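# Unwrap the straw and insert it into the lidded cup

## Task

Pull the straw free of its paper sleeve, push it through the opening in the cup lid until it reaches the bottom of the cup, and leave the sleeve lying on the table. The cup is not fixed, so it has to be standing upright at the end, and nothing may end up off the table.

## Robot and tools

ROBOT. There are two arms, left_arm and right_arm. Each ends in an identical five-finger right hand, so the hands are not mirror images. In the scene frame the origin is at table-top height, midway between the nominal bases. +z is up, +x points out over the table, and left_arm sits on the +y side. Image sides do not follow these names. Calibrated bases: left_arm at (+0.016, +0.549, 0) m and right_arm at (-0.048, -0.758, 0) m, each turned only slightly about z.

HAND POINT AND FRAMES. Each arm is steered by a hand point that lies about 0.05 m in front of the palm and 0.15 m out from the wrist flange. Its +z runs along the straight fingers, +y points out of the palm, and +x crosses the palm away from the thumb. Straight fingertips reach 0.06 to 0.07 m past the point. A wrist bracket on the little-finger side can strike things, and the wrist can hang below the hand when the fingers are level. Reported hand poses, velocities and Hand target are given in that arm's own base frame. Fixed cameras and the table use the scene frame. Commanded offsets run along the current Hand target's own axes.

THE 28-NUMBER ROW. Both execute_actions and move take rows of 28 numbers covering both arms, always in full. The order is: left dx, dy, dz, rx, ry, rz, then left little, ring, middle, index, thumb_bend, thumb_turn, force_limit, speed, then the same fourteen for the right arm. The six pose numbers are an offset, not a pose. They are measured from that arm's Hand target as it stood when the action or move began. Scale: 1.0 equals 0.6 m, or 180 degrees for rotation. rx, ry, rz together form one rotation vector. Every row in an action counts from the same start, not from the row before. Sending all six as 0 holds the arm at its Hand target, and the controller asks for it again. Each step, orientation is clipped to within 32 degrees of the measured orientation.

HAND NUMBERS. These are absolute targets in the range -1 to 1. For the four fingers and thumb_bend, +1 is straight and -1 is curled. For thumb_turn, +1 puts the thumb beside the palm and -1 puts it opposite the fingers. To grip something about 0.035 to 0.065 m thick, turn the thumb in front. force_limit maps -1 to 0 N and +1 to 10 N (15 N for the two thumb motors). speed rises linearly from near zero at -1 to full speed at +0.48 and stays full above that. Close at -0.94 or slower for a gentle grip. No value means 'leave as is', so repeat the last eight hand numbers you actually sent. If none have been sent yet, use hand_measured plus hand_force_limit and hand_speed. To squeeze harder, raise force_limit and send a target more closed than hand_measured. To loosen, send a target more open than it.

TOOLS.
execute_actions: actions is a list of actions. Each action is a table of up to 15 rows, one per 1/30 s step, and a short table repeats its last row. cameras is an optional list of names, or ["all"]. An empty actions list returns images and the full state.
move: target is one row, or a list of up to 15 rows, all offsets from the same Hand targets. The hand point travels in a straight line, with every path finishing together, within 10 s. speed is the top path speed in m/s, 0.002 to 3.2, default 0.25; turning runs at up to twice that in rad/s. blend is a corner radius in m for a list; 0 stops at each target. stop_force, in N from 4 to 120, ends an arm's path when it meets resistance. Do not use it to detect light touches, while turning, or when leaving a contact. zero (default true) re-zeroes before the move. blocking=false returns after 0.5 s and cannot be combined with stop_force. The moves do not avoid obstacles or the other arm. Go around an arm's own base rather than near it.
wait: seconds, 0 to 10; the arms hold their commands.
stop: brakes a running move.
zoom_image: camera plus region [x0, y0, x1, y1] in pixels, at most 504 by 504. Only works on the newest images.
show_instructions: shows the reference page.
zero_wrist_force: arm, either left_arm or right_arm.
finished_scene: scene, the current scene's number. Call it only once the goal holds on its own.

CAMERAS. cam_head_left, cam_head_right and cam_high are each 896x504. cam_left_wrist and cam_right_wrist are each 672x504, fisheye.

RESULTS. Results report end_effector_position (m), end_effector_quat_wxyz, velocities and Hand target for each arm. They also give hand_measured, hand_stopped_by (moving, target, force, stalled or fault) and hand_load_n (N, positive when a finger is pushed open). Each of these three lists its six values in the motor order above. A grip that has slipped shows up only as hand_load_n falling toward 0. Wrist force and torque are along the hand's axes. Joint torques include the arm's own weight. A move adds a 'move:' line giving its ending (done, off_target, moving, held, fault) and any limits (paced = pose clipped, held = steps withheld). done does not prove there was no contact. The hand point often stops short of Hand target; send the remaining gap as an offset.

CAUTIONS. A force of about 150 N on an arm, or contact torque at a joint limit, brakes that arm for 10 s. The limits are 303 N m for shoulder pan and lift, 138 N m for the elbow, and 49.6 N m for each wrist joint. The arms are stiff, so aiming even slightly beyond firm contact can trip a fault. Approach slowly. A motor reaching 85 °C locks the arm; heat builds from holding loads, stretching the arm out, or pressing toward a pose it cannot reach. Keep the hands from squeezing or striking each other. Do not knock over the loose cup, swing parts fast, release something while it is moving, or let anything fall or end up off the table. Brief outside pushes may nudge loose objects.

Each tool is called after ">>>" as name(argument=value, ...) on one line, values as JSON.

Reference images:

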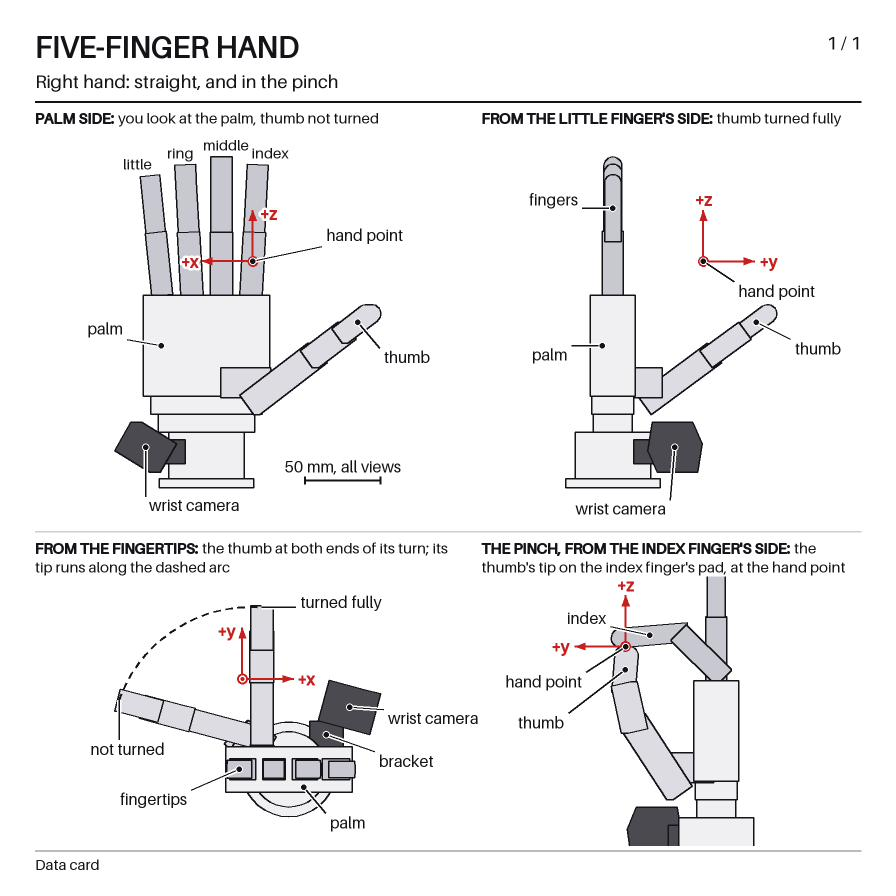

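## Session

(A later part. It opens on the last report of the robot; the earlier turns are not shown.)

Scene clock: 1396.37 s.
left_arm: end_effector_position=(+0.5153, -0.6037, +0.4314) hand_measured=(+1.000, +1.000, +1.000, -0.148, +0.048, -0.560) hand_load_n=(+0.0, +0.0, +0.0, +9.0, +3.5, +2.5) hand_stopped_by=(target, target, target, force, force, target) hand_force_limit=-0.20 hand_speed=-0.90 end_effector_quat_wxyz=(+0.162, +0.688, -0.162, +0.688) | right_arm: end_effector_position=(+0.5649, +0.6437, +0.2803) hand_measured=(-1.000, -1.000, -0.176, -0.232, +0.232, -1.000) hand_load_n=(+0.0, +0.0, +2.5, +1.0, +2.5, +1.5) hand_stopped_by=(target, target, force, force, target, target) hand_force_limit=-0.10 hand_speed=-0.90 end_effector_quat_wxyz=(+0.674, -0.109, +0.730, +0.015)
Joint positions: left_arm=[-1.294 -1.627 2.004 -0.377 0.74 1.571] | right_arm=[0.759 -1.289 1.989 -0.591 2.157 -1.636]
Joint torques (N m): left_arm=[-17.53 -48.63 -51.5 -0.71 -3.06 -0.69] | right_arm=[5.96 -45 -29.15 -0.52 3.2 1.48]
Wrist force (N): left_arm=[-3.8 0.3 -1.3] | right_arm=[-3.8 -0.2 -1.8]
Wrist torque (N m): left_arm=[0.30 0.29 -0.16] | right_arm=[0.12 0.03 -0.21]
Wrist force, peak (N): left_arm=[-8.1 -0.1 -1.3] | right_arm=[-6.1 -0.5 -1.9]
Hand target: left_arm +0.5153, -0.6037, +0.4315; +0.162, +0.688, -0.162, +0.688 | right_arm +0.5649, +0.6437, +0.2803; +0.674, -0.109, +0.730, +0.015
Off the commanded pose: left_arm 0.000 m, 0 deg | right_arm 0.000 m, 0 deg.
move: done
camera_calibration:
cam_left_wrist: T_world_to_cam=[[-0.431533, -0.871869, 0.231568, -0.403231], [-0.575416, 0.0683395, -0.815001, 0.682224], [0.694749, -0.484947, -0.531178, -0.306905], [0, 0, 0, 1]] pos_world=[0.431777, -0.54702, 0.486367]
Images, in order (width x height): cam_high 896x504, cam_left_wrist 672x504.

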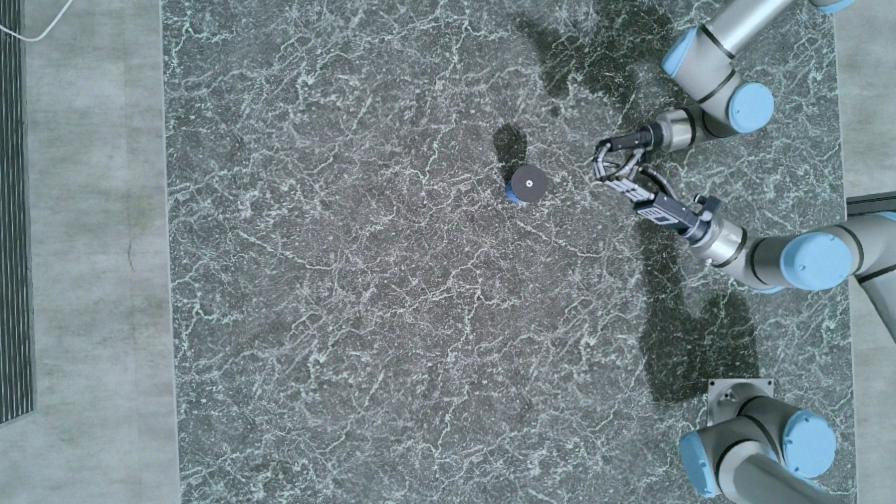

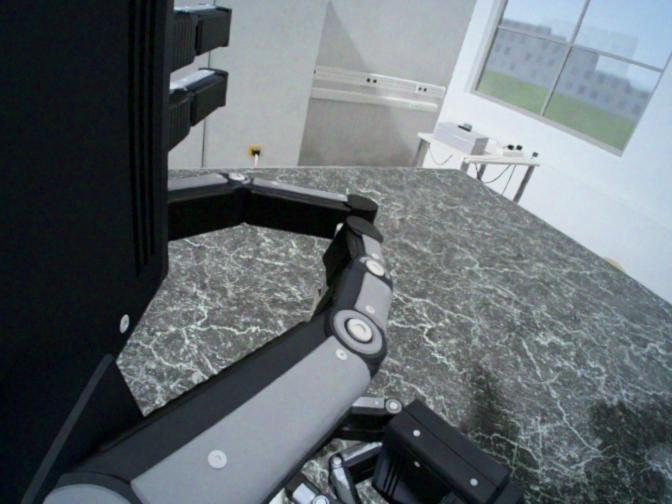

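>>> zoom_image(camera="cam_high", region=[580, 140, 680, 230])

>>> wait(seconds=0, cameras=["cam_right_wrist","cam_head_left"])

>>> zoom_image(camera="cam_head_left", region=[380, 210, 520, 340])

Scaled by 5.040 from the camera's 896x504 image, which has a finer 1280x720 frame.

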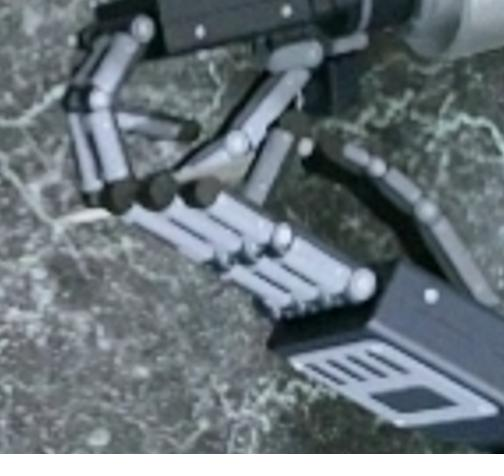

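Scene clock: 1416.50 s.
left_arm: end_effector_position=(+0.5153, -0.6037, +0.4315) hand_measured=(+1.000, +1.000, +1.000, -0.148, +0.048, -0.560) hand_load_n=(+0.0, +0.0, +0.0, +9.0, +3.5, +2.5) hand_stopped_by=(target, target, target, force, force, target) hand_force_limit=-0.20 hand_speed=-0.90 end_effector_quat_wxyz=(+0.162, +0.688, -0.162, +0.688) | right_arm: end_effector_position=(+0.5649, +0.6437, +0.2803) hand_measured=(-1.000, -1.000, -0.176, -0.232, +0.232, -1.000) hand_load_n=(+0.0, +0.0, +2.5, +1.0, +2.0, +1.0) hand_stopped_by=(target, target, force, force, target, target) hand_force_limit=-0.10 hand_speed=-0.90 end_effector_quat_wxyz=(+0.674, -0.109, +0.730, +0.015)
Joint positions: left_arm=[-1.294 -1.627 2.004 -0.377 0.74 1.571] | right_arm=[0.759 -1.289 1.989 -0.591 2.157 -1.636]
Joint torques (N m): left_arm=[-19.07 -48.58 -50.79 0.46 -2.5 -1.04] | right_arm=[5.39 -45.18 -26.74 -0.28 3.04 0.34]
Wrist force (N): left_arm=[-5.3 -0.5 -1.8] | right_arm=[-2.5 -0.1 -1.6]
Wrist torque (N m): left_arm=[0.23 0.37 -0.21] | right_arm=[0.12 0.00 -0.21]
Wrist force, peak (N): left_arm=[-5.6 -0.4 -1.9] | right_arm=[-4.4 -0.5 -1.9]
Hand target: left_arm +0.5153, -0.6037, +0.4315; +0.162, +0.688, -0.162, +0.688 | right_arm +0.5649, +0.6437, +0.2803; +0.674, -0.109, +0.730, +0.015
Off the commanded pose: left_arm 0.000 m, 0 deg | right_arm 0.000 m, 0 deg.
camera_calibration:
cam_right_wrist: T_world_to_cam=[[-0.180689, 0.92298, -0.339792, -0.394943], [-0.502608, 0.210312, 0.838543, -0.0900471], [0.845421, 0.322298, 0.425896, -0.694931], [0, 0, 0, 1]] pos_world=[0.470889, 0.607437, 0.237278]
Images, in order (width x height): cam_head_left 896x504, cam_right_wrist 672x504.

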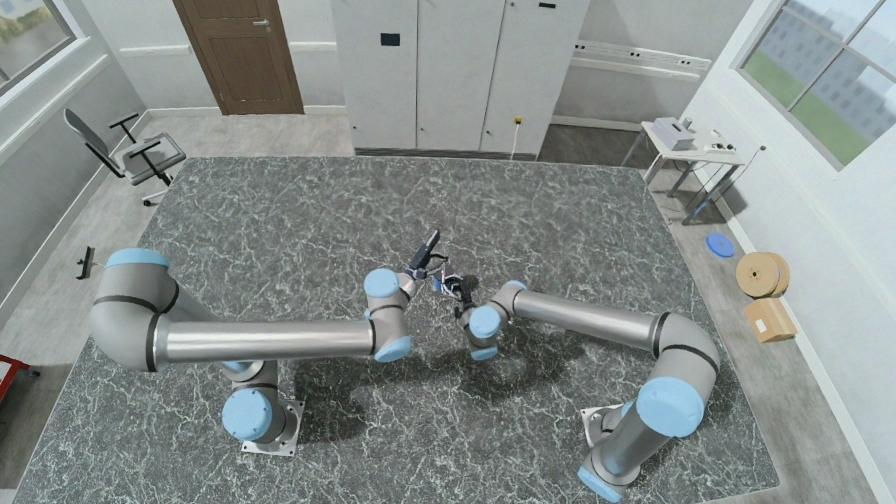

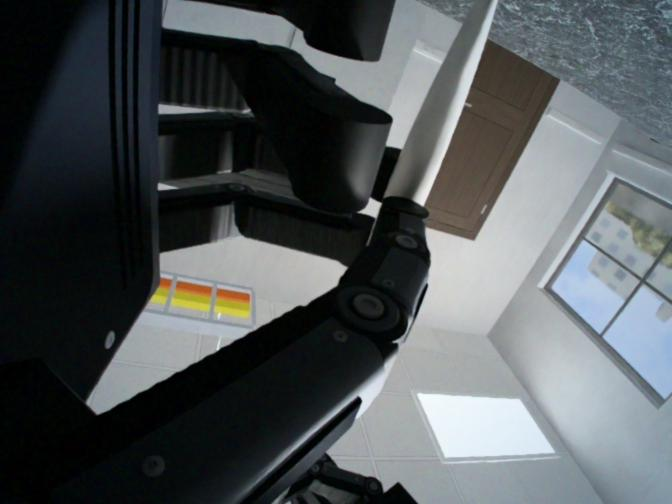

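Scaled by 3.600 from the camera's 896x504 image, which has a finer 1280x720 frame.

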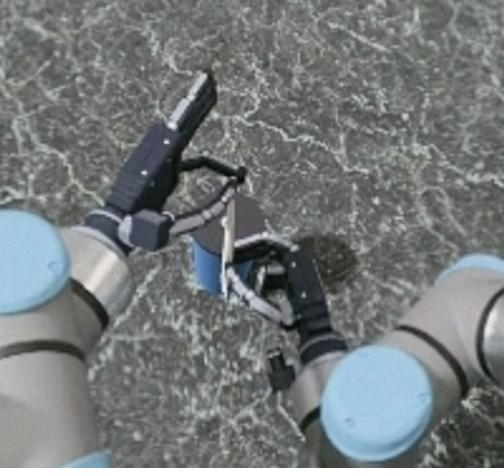

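>>> move(target=[0.0667,0,-0.005,0,0,0,1,1,1,-0.71,-0.4,-0.56,-0.2,-0.9,0,0,0,0,0,0,-1,-1,-0.72,-0.72,0.23,-1,-0.1,-0.9], speed=0.04, cameras=["cam_left_wrist","cam_right_wrist","cam_head_left"])

>>> zoom_image(camera="cam_head_left", region=[380, 210, 520, 340])

>>> zoom_image(camera="cam_left_wrist", region=[250, 130, 500, 480])

Scene clock: 1431.40 s.
left_arm: end_effector_position=(+0.5126, -0.6023, +0.4714) hand_measured=(+1.000, +1.000, +1.000, -0.148, +0.048, -0.560) hand_load_n=(+0.0, +0.0, +0.0, +9.0, +3.5, +2.5) hand_stopped_by=(target, target, target, force, force, target) hand_force_limit=-0.20 hand_speed=-0.90 end_effector_quat_wxyz=(+0.162, +0.688, -0.162, +0.688) | right_arm: end_effector_position=(+0.5649, +0.6437, +0.2803) hand_measured=(-1.000, -1.000, -0.176, -0.232, +0.230, -1.000) hand_load_n=(+0.0, +0.0, +0.5, +1.5, +1.5, +1.0) hand_stopped_by=(target, target, force, force, target, target) hand_force_limit=-0.10 hand_speed=-0.90 end_effector_quat_wxyz=(+0.674, -0.109, +0.730, +0.015)
Joint positions: left_arm=[-1.299 -1.656 1.956 -0.301 0.735 1.571] | right_arm=[0.759 -1.289 1.989 -0.591 2.157 -1.636]
Joint torques (N m): left_arm=[-18.17 -45.16 -49.41 0.82 -2.78 -0.95] | right_arm=[5.55 -45.23 -23.21 -0.39 3.3 -1.04]
Wrist force (N): left_arm=[-3.1 -0.3 -1.9] | right_arm=[-0.3 0.1 -1.1]
Wrist torque (N m): left_arm=[0.23 0.34 -0.22] | right_arm=[0.11 0.06 -0.24]
Wrist force, peak (N): left_arm=[-5.7 -0.6 -1.4] | right_arm=[-4.5 -0.5 -1.8]
Hand target: left_arm +0.5126, -0.6023, +0.4716; +0.162, +0.688, -0.162, +0.688 | right_arm +0.5649, +0.6437, +0.2803; +0.674, -0.109, +0.730, +0.015
Off the commanded pose: left_arm 0.000 m, 0 deg | right_arm 0.000 m, 0 deg.
move: done
camera_calibration:
cam_left_wrist: T_world_to_cam=[[-0.431533, -0.871869, 0.231568, -0.412438], [-0.575416, 0.0683395, -0.815001, 0.713175], [0.694749, -0.484947, -0.531178, -0.283103], [0, 0, 0, 1]] pos_world=[0.429077, -0.54562, 0.526367]
cam_right_wrist: T_world_to_cam=[[-0.180689, 0.92298, -0.339792, -0.394943], [-0.502608, 0.210312, 0.838543, -0.0900471], [0.845421, 0.322298, 0.425896, -0.694931], [0, 0, 0, 1]] pos_world=[0.470889, 0.607437, 0.237278]
Images, in order (width x height): cam_head_left 896x504, cam_left_wrist 672x504, cam_right_wrist 672x504.

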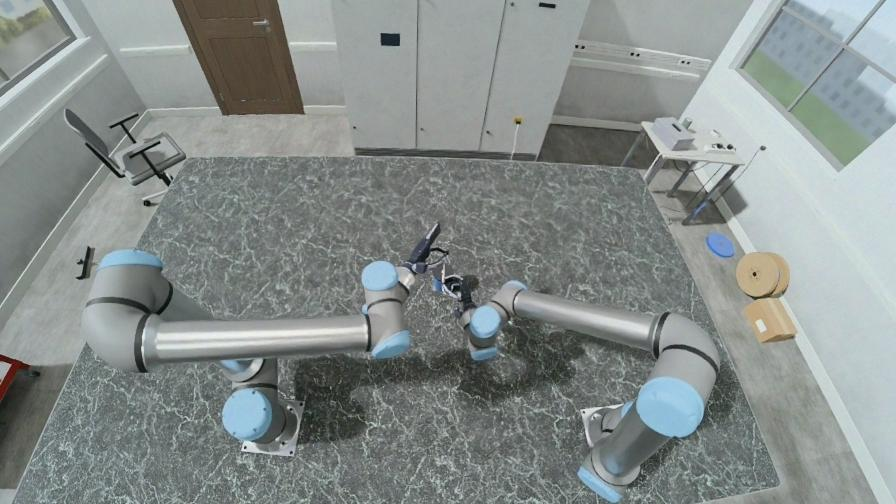

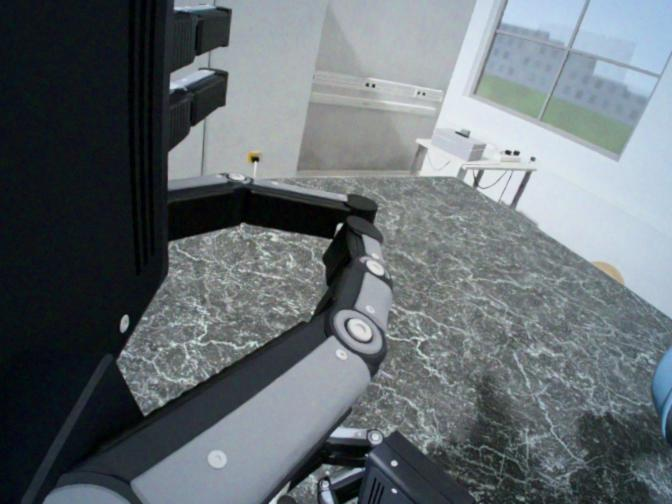

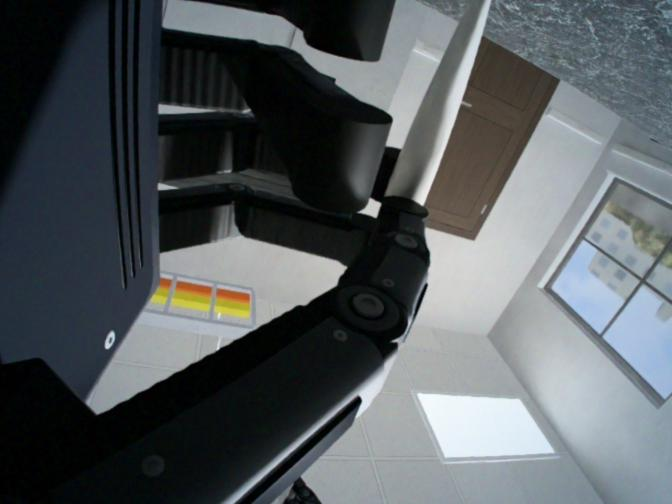

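Scaled by 3.600 from the camera's 896x504 image, which has a finer 1280x720 frame.

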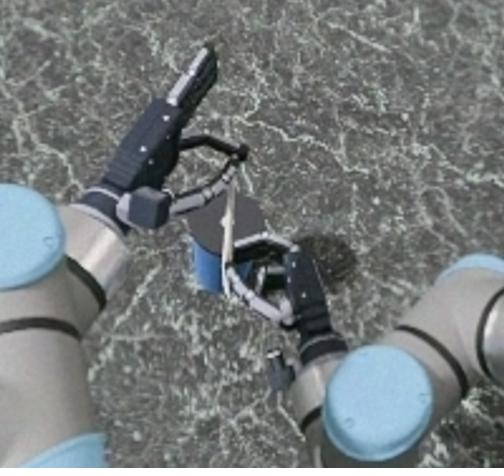

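Scaled by 1.440 from the camera's 672x504 image, which has a finer 960x720 frame.

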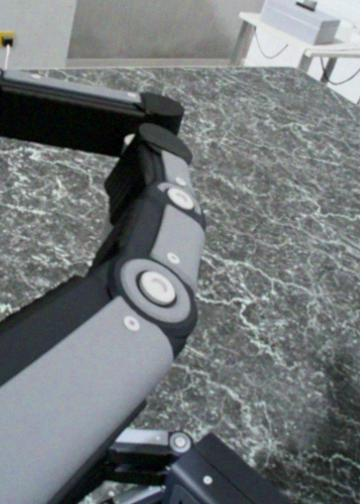

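>>> move(target=[[0,0,0,0,0,0,1,1,1,-0.71,-0.4,-0.56,-0.2,-0.9,0,0,0,0,0,0,-1,-1,-0.74,-0.74,0.23,-1,-0.1,-0.92],[0.1333,0,-0.01,0,0,0,1,1,1,-0.71,-0.4,-0.56,-0.2,-0.9,0.1228,0.0118,0.0208,0,0,0,-1,-1,-0.74,-0.74,0.23,-1,-0.1,-0.92]], speed=0.06, cameras=["cam_left_wrist","cam_right_wrist","cam_head_left"])

>>> zoom_image(camera="cam_head_left", region=[380, 210, 520, 340])

Scene clock: 1462.10 s.
left_arm: end_effector_position=(+0.5072, -0.5997, +0.5514) hand_measured=(+1.000, +1.000, +1.000, -0.148, +0.048, -0.560) hand_load_n=(+0.0, +0.0, +0.0, +9.0, +2.5, +0.0) hand_stopped_by=(target, target, target, force, force, target) hand_force_limit=-0.20 hand_speed=-0.90 end_effector_quat_wxyz=(+0.162, +0.688, -0.162, +0.688) | right_arm: end_effector_position=(+0.5709, +0.6425, +0.2057) hand_measured=(-1.000, -1.000, -0.212, -0.252, +0.232, -1.000) hand_load_n=(+0.0, +0.0, +1.5, +2.5, +2.5, +0.5) hand_stopped_by=(target, target, force, force, target, target) hand_force_limit=-0.10 hand_speed=-0.92 end_effector_quat_wxyz=(+0.674, -0.109, +0.730, +0.015)
Joint positions: left_arm=[-1.308 -1.696 1.848 -0.152 0.726 1.571] | right_arm=[0.751 -1.192 2.028 -0.727 2.149 -1.637]
Joint torques (N m): left_arm=[-19.35 -42.92 -49.03 0.74 -3.11 -1.89] | right_arm=[-11.9 -49.64 -20.6 -3.64 -2.85 -2.99]
Wrist force (N): left_arm=[-1.1 -0.3 -1.7] | right_arm=[0.1 -0.3 -1.0]
Wrist torque (N m): left_arm=[0.11 0.39 -0.24] | right_arm=[0.04 0.09 -0.07]
Wrist force, peak (N): left_arm=[-6.9 -0.1 -1.3] | right_arm=[-4.4 -0.5 -1.8]
Hand target: left_arm +0.5072, -0.5997, +0.5515; +0.162, +0.688, -0.162, +0.688 | right_arm +0.5710, +0.6425, +0.2055; +0.674, -0.109, +0.730, +0.015
Off the commanded pose: left_arm 0.000 m, 0 deg | right_arm 0.000 m, 0 deg.
move: done
camera_calibration:
cam_left_wrist: T_world_to_cam=[[-0.431549, -0.871858, 0.23158, -0.431021], [-0.575359, 0.0682997, -0.815044, 0.77507], [0.694786, -0.484973, -0.531106, -0.23567], [0, 0, 0, 1]] pos_world=[0.423677, -0.54302, 0.606367]
cam_right_wrist: T_world_to_cam=[[-0.180689, 0.92298, -0.339792, -0.4181], [-0.502608, 0.210312, 0.838543, -0.0242238], [0.845421, 0.322298, 0.425896, -0.667845], [0, 0, 0, 1]] pos_world=[0.476889, 0.606237, 0.162678]
Images, in order (width x height): cam_head_left 896x504, cam_left_wrist 672x504, cam_right_wrist 672x504.

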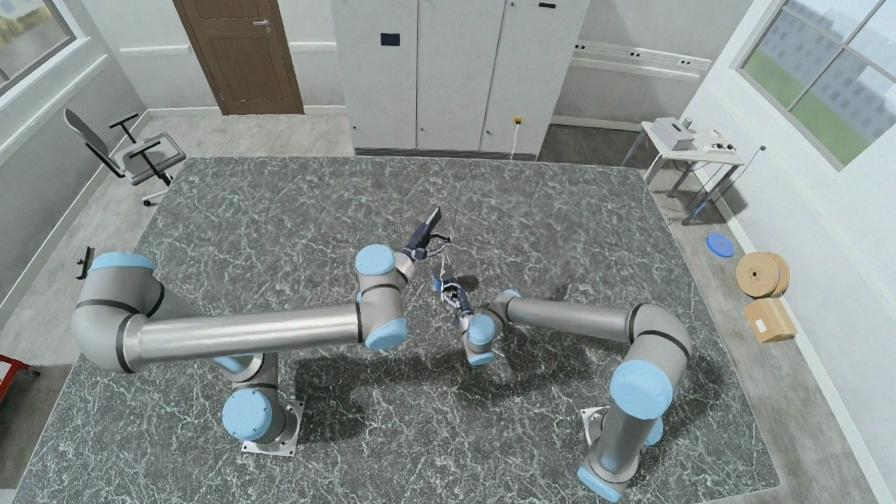

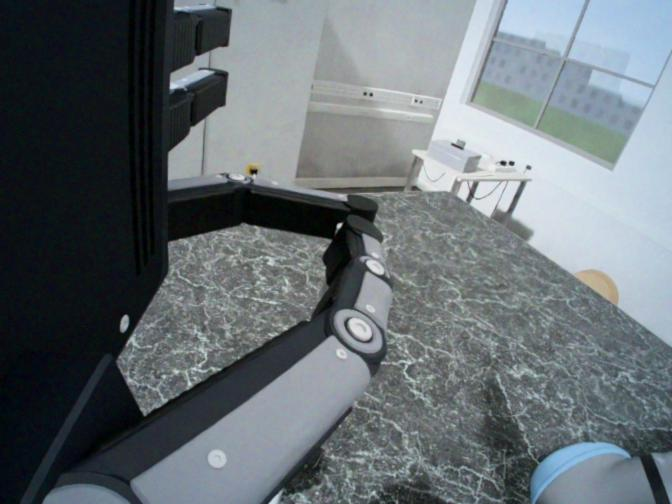

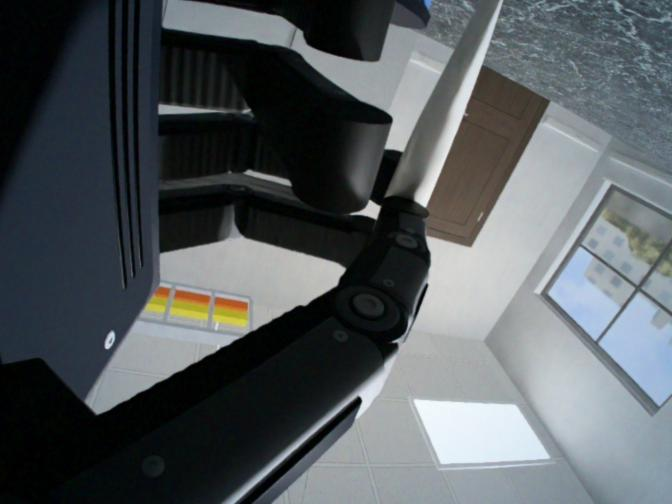

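Scaled by 3.600 from the camera's 896x504 image, which has a finer 1280x720 frame.

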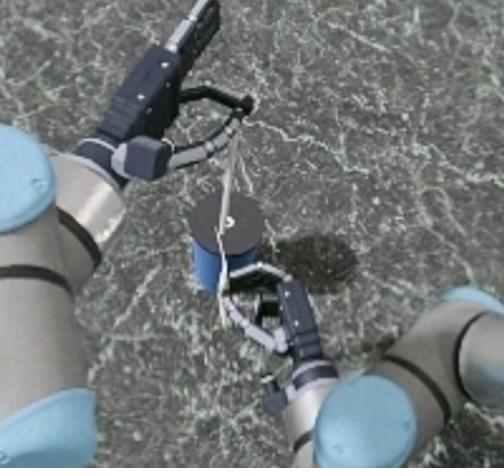

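>>> move(target=[0.0667,0,-0.005,0,0,0,1,1,1,-0.71,-0.4,-0.56,-0.2,-0.9,0,0,0,0,0,0,-1,-1,-0.74,-0.74,0.23,-1,-0.1,-0.92], speed=0.06, cameras=["cam_high","cam_head_left","cam_head_right"])

>>> zoom_image(camera="cam_head_left", region=[390, 210, 490, 310])

>>> zoom_image(camera="cam_high", region=[490, 120, 690, 260])

Scene clock: 1477.47 s.
left_arm: end_effector_position=(+0.5045, -0.5984, +0.5914) hand_measured=(+1.000, +1.000, +1.000, -0.148, +0.048, -0.560) hand_load_n=(+0.0, +0.0, +0.0, +9.0, +2.5, +0.5) hand_stopped_by=(target, target, target, force, force, target) hand_force_limit=-0.20 hand_speed=-0.90 end_effector_quat_wxyz=(+0.162, +0.688, -0.162, +0.688) | right_arm: end_effector_position=(+0.5710, +0.6425, +0.2055) hand_measured=(-1.000, -1.000, -0.212, -0.252, +0.232, -1.000) hand_load_n=(+0.0, +0.0, +1.5, +2.5, +2.5, +1.0) hand_stopped_by=(target, target, force, force, target, target) hand_force_limit=-0.10 hand_speed=-0.92 end_effector_quat_wxyz=(+0.674, -0.109, +0.730, +0.015)
Joint positions: left_arm=[-1.313 -1.708 1.788 -0.08 0.721 1.571] | right_arm=[0.751 -1.192 2.028 -0.727 2.149 -1.637]
Joint torques (N m): left_arm=[-17.83 -41.65 -50.83 1.41 -3.03 -1.64] | right_arm=[-12.02 -49.03 -20.42 -2.97 -2.91 -3.25]
Wrist force (N): left_arm=[-1.2 -0.5 -2.2] | right_arm=[0.1 -0.2 -1.0]
Wrist torque (N m): left_arm=[0.11 0.42 -0.21] | right_arm=[0.07 0.10 -0.06]
Wrist force, peak (N): left_arm=[-1.2 -0.4 -2.4] | right_arm=[0.5 -0.3 -1.2]
Hand target: left_arm +0.5045, -0.5983, +0.5915; +0.162, +0.688, -0.162, +0.688 | right_arm +0.5710, +0.6425, +0.2055; +0.674, -0.109, +0.730, +0.015
Off the commanded pose: left_arm 0.000 m, 0 deg | right_arm 0.000 m, 0 deg.
move: done
Images, in order (width x height): cam_head_left 896x504, cam_head_right 896x504, cam_high 896x504.

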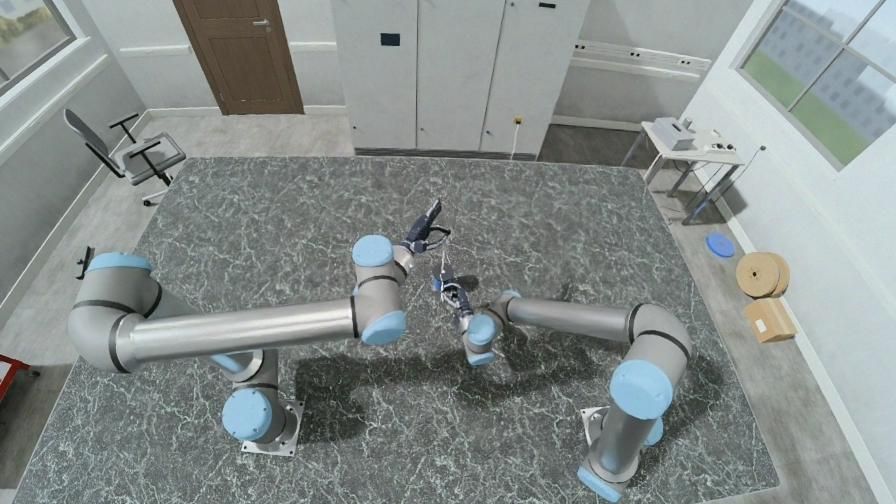

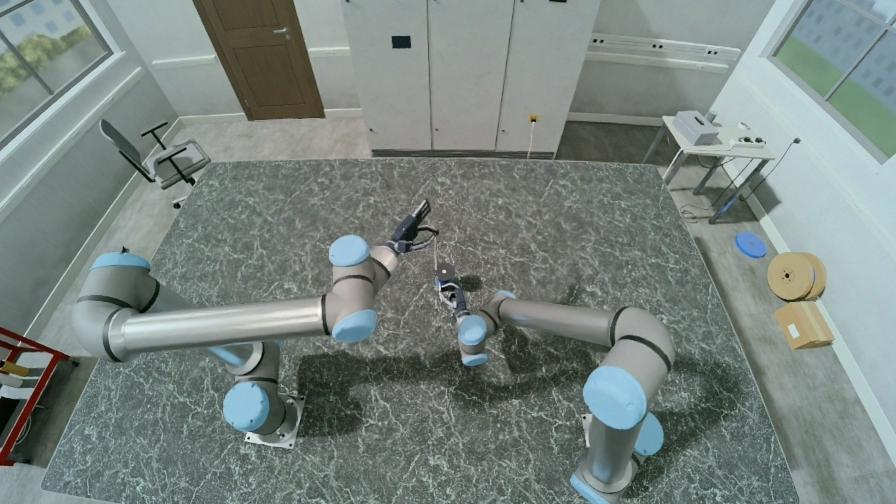

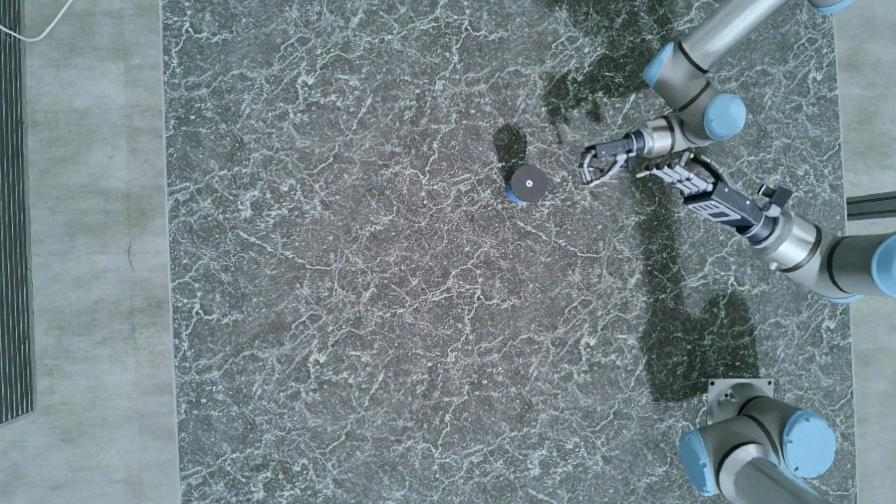

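Scaled by 5.040 from the camera's 896x504 image, which has a finer 1280x720 frame.

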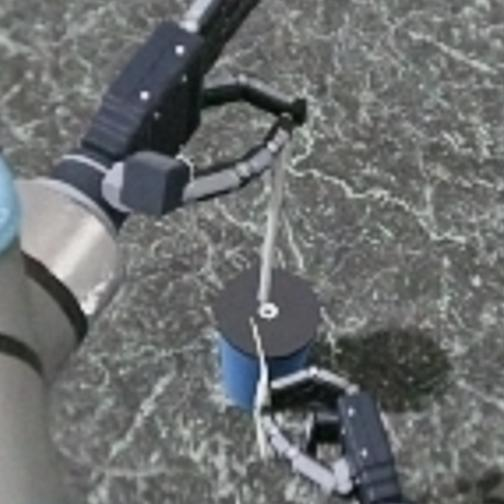

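Scaled by 2.520 from the camera's 896x504 image, which has a finer 1280x720 frame.

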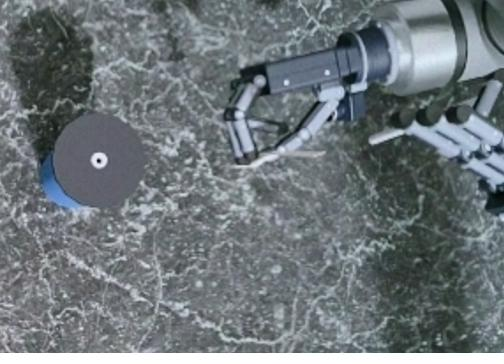

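>>> move(target=[[0,0,0,0,0,0,1,1,1,-0.71,-0.4,-0.56,-0.2,-0.9,0.2232,-0.276,-0.1217,-0.0223,0.0199,-0.504,-1,-1,-0.74,-0.74,0.23,-1,-0.1,-0.92],[-0.2833,-0.0987,0.2472,0,-0.01675,-0.0098,1,1,1,-0.71,-0.4,-0.56,-0.2,-0.9,0.3548,-0.2597,-0.1097,-0.0223,0.0199,-0.504,-1,-1,-0.74,-0.74,0.23,-1,-0.1,-0.92]], speed=[0.25, 0.16], cameras=["all"])

Scene clock: 1568.00 s.
left_arm: end_effector_position=(+0.6635, -0.6115, +0.4218) hand_measured=(+1.000, +1.000, +1.000, -0.148, +0.048, -0.560) hand_load_n=(+0.0, +0.0, +0.0, +9.0, +3.0, +0.5) hand_stopped_by=(target, target, target, force, force, target) hand_force_limit=-0.20 hand_speed=-0.90 end_effector_quat_wxyz=(+0.168, +0.708, -0.156, +0.667) | right_arm: end_effector_position=(+0.5199, +0.4497, +0.0207) hand_measured=(-1.000, -1.000, -0.212, -0.252, +0.232, -1.000) hand_load_n=(+0.0, +0.0, +1.5, +2.5, +2.5, +1.0) hand_stopped_by=(target, target, force, force, target, target) hand_force_limit=-0.10 hand_speed=-0.92 end_effector_quat_wxyz=(-0.460, +0.618, -0.454, +0.449)
Joint positions: left_arm=[-1.048 -1.44 1.805 -0.302 0.988 1.506] | right_arm=[0.577 -1.228 2.33 -0.911 1.978 -3.206]
Joint torques (N m): left_arm=[20.58 -34.74 -48.52 -4.78 2.92 -1.72] | right_arm=[-9.61 -37.21 -11.69 -2.78 -2.75 -3.32]
Wrist force (N): left_arm=[-1.3 0.0 -2.0] | right_arm=[0.0 0.1 -0.6]
Wrist torque (N m): left_arm=[0.19 0.37 -0.06] | right_arm=[0.03 0.09 0.07]
Wrist force, peak (N): left_arm=[-1.0 -0.2 -3.2] | right_arm=[0.9 0.1 -1.0]
Hand target: left_arm +0.6637, -0.6116, +0.4216; +0.168, +0.708, -0.156, +0.667 | right_arm +0.5199, +0.4497, +0.0206; -0.460, +0.618, -0.454, +0.449
Off the commanded pose: left_arm 0.000 m, 0 deg | right_arm 0.000 m, 0 deg.
move: done
camera_calibration:
cam_left_wrist: T_world_to_cam=[[-0.416555, -0.870855, 0.260945, -0.365564], [-0.623864, 0.0650445, -0.778822, 0.775065], [0.661268, -0.487217, -0.57039, -0.381455], [0, 0, 0, 1]] pos_world=[0.583502, -0.554618, 0.481452]
cam_right_wrist: T_world_to_cam=[[-0.0940867, -0.374312, -0.922517, 0.238166], [-0.699393, 0.684308, -0.206328, 0.0565327], [0.708517, 0.62579, -0.326176, -0.533516], [0, 0, 0, 1]] pos_world=[0.439952, 0.384331, 0.057357]

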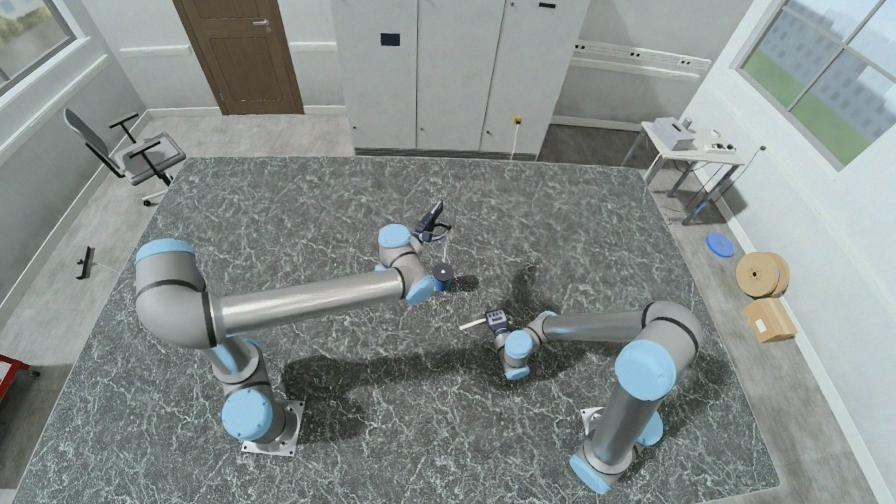

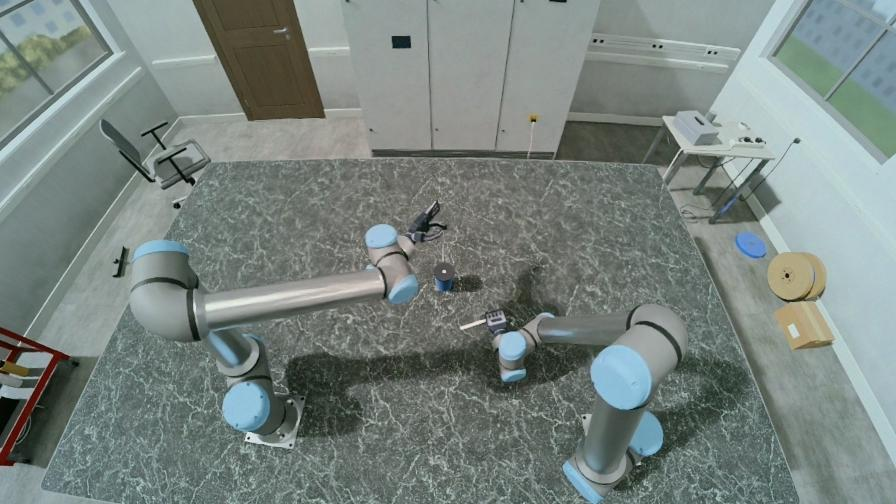

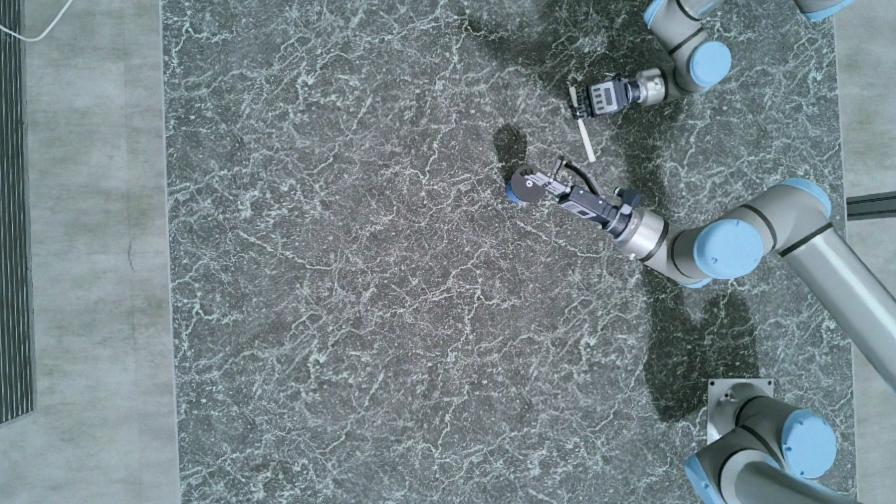

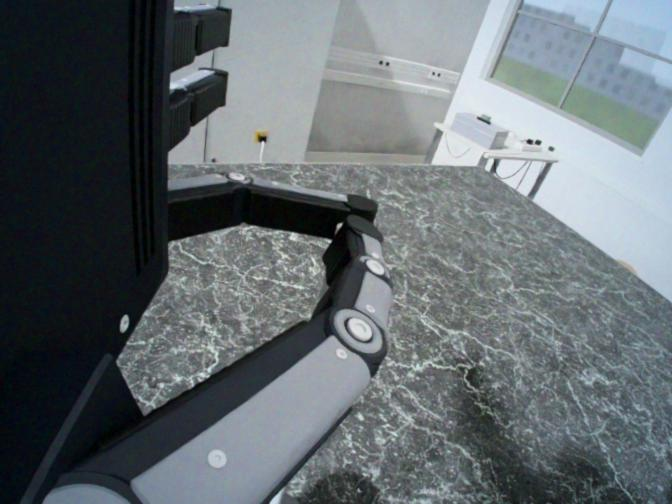

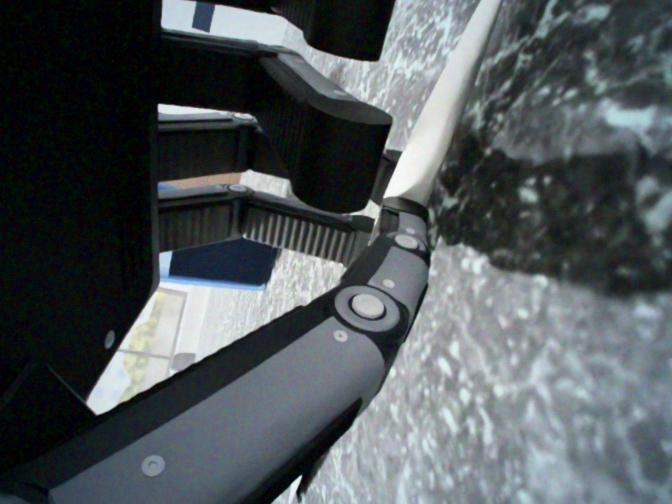

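>>> move(target=[[0,0,0,0,0,0,1,1,1,-0.71,-0.4,-0.56,-0.2,-0.9,-0.001,0.0073,0.0013,0,0,0,-1,-1,-0.74,-0.74,0.23,-1,-0.1,-0.92],[0,0,0,0,0,0,1,1,1,-0.71,-0.4,-0.56,-0.2,-0.9,-0.001,0.0073,0.0013,0,0,0,-1,-1,0.15,0.15,0.23,-1,-0.1,-0.6],[0,0,0,0,0,0,1,1,1,-0.71,-0.4,-0.56,-0.2,-0.9,0.0343,-0.244,-0.0434,0,0,0,-1,-1,0.15,0.15,0.23,-1,-0.1,-0.6]], speed=[0.03, 0.03, 0.1], cameras=["cam_right_wrist","cam_high","cam_head_left"])

Scene clock: 1598.60 s.
left_arm: end_effector_position=(+0.6637, -0.6116, +0.4216) hand_measured=(+1.000, +1.000, +1.000, -0.148, +0.048, -0.560) hand_load_n=(+0.0, +0.0, +0.0, +8.5, +3.0, +0.0) hand_stopped_by=(target, target, target, force, force, target) hand_force_limit=-0.20 hand_speed=-0.90 end_effector_quat_wxyz=(+0.168, +0.708, -0.156, +0.667) | right_arm: end_effector_position=(+0.5200, +0.4498, +0.1706) hand_measured=(-1.000, -1.000, +0.150, +0.150, +0.230, -1.000) hand_load_n=(+0.0, +0.0, +0.0, -0.5, +0.0, +0.0) hand_stopped_by=(target, target, target, target, target, target) hand_force_limit=-0.10 hand_speed=-0.60 end_effector_quat_wxyz=(-0.460, +0.618, -0.453, +0.449)
Joint positions: left_arm=[-1.048 -1.44 1.805 -0.302 0.988 1.506] | right_arm=[0.577 -1.489 2.249 -0.569 1.978 -3.206]
Joint torques (N m): left_arm=[21.65 -38.62 -47.61 -4.49 2.78 -1.76] | right_arm=[-6.24 -47.38 -36.88 1.39 0.14 2.84]
Wrist force (N): left_arm=[-1.0 0.3 -1.4] | right_arm=[0.0 0.1 -0.5]
Wrist torque (N m): left_arm=[0.20 0.31 -0.03] | right_arm=[0.09 0.07 0.04]
Wrist force, peak (N): left_arm=[-1.4 0.3 -2.5] | right_arm=[-0.1 0.8 -0.6]
Hand target: left_arm +0.6637, -0.6116, +0.4216; +0.168, +0.708, -0.156, +0.667 | right_arm +0.5200, +0.4498, +0.1708; -0.460, +0.618, -0.454, +0.449
Off the commanded pose: left_arm 0.000 m, 0 deg | right_arm 0.000 m, 0 deg.
move: done
camera_calibration:
cam_right_wrist: T_world_to_cam=[[-0.0940867, -0.374312, -0.922517, 0.376498], [-0.699393, 0.684308, -0.206328, 0.0874628], [0.708517, 0.62579, -0.326176, -0.484756], [0, 0, 0, 1]] pos_world=[0.440052, 0.384431, 0.207257]
Images, in order (width x height): cam_head_left 896x504, cam_high 896x504, cam_right_wrist 672x504.

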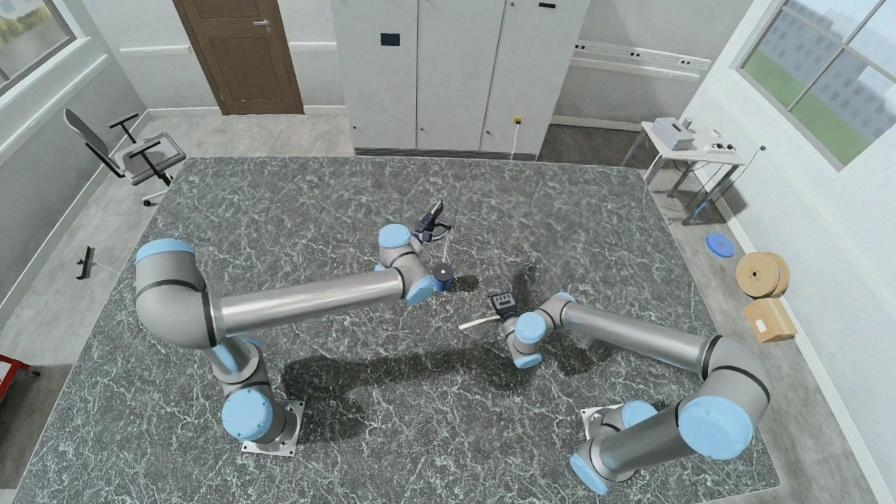

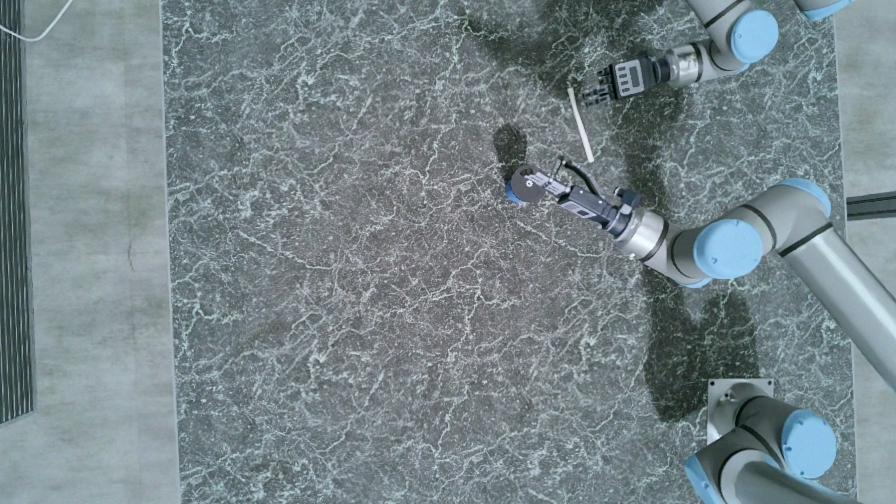

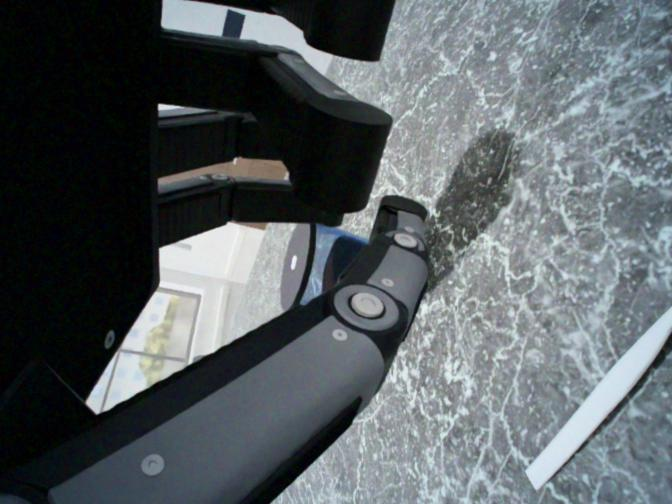

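>>> move(target=[0,0,0,0,0,0,1,1,1,-0.71,-0.4,-0.56,-0.2,-0.9,-0.0615,-0.1695,0.1062,0,0,0,1,1,1,1,1,1,-0.1,0], speed=0.15, cameras=["cam_right_wrist","cam_high"])

>>> zoom_image(camera="cam_right_wrist", region=[200, 100, 540, 440])

>>> zoom_image(camera="cam_high", region=[490, 140, 590, 220])

Scene clock: 1618.10 s.
left_arm: end_effector_position=(+0.6637, -0.6116, +0.4216) hand_measured=(+1.000, +1.000, +1.000, -0.148, +0.048, -0.560) hand_load_n=(+0.0, +0.0, +0.0, +9.0, +2.5, +0.0) hand_stopped_by=(target, target, target, force, force, target) hand_force_limit=-0.20 hand_speed=-0.90 end_effector_quat_wxyz=(+0.168, +0.708, -0.156, +0.667) | right_arm: end_effector_position=(+0.5900, +0.5128, +0.2537) hand_measured=(+1.000, +1.000, +1.000, +1.000, +1.000, +1.000) hand_load_n=(+0.0, -0.5, +0.0, -0.5, +0.0, +0.0) hand_stopped_by=(target, target, target, target, target, target) hand_force_limit=-0.10 hand_speed=0.00 end_effector_quat_wxyz=(-0.460, +0.618, -0.453, +0.449)
Joint positions: left_arm=[-1.048 -1.44 1.805 -0.302 0.988 1.506] | right_arm=[0.604 -1.439 2.007 -0.375 2.004 -3.2]
Joint torques (N m): left_arm=[24.99 -37.18 -47.42 -4.34 2.91 -1.56] | right_arm=[7.28 -34.89 -39.77 1.82 3.66 2.92]
Wrist force (N): left_arm=[-1.3 0.2 -1.9] | right_arm=[-0.1 0.1 -0.4]
Wrist torque (N m): left_arm=[0.21 0.36 -0.05] | right_arm=[0.06 0.11 -0.23]
Wrist force, peak (N): left_arm=[-1.6 0.1 -2.3] | right_arm=[0.0 1.3 -1.0]
Hand target: left_arm +0.6637, -0.6116, +0.4216; +0.168, +0.708, -0.156, +0.667 | right_arm +0.5900, +0.5129, +0.2537; -0.460, +0.618, -0.454, +0.449
Off the commanded pose: left_arm 0.000 m, 0 deg | right_arm 0.000 m, 0 deg.
move: done
camera_calibration:
cam_right_wrist: T_world_to_cam=[[-0.0940867, -0.374312, -0.922517, 0.48329], [-0.699393, 0.684308, -0.206328, 0.110523], [0.708517, 0.62579, -0.326176, -0.546609], [0, 0, 0, 1]] pos_world=[0.510052, 0.447331, 0.290357]
Images, in order (width x height): cam_high 896x504, cam_right_wrist 672x504.

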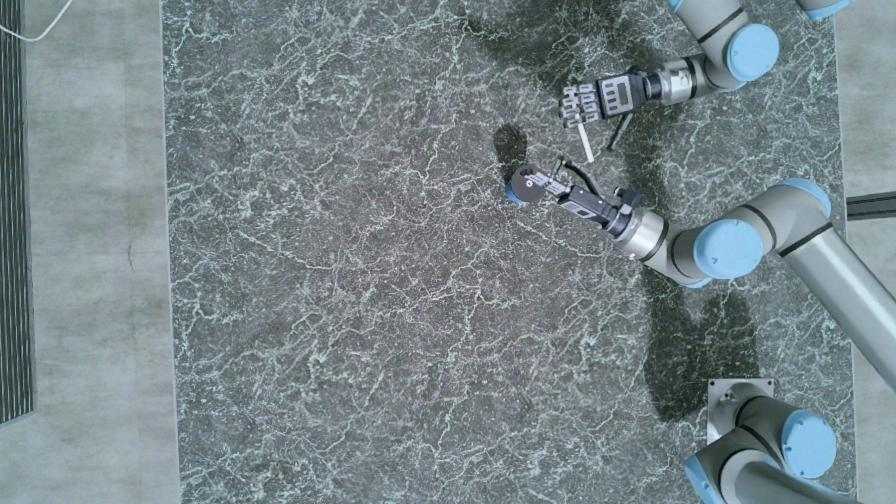

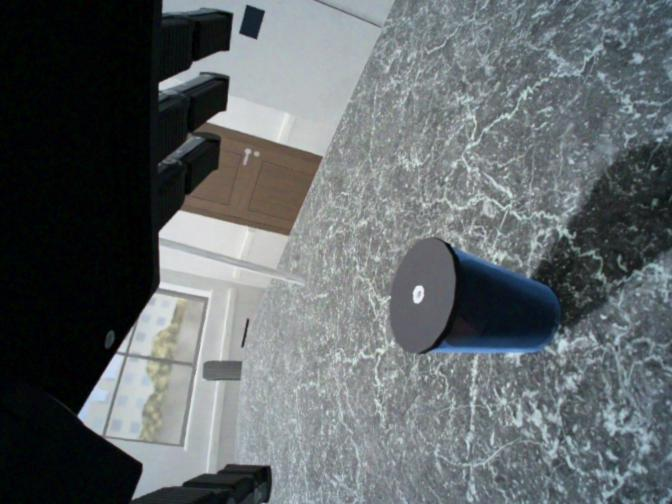

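Scaled by 1.482 from the camera's 672x504 image, which has a finer 960x720 frame.

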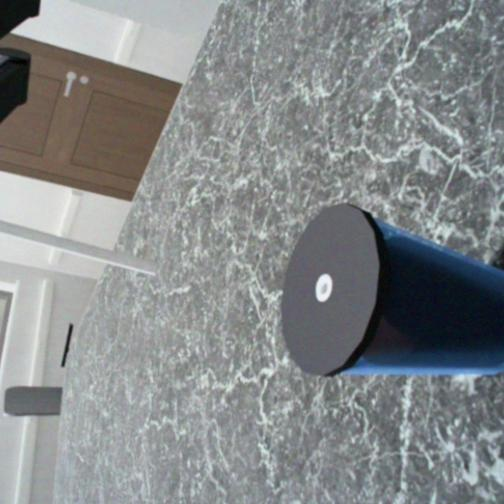

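Scaled by 5.040 from the camera's 896x504 image, which has a finer 1280x720 frame.

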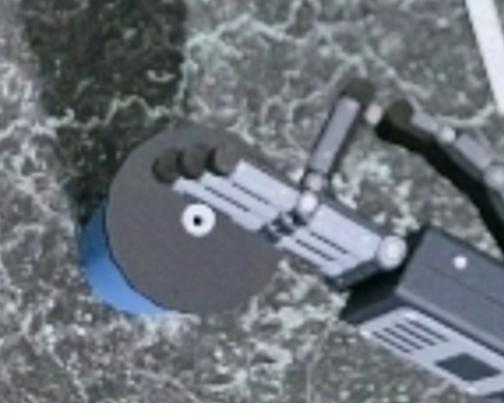

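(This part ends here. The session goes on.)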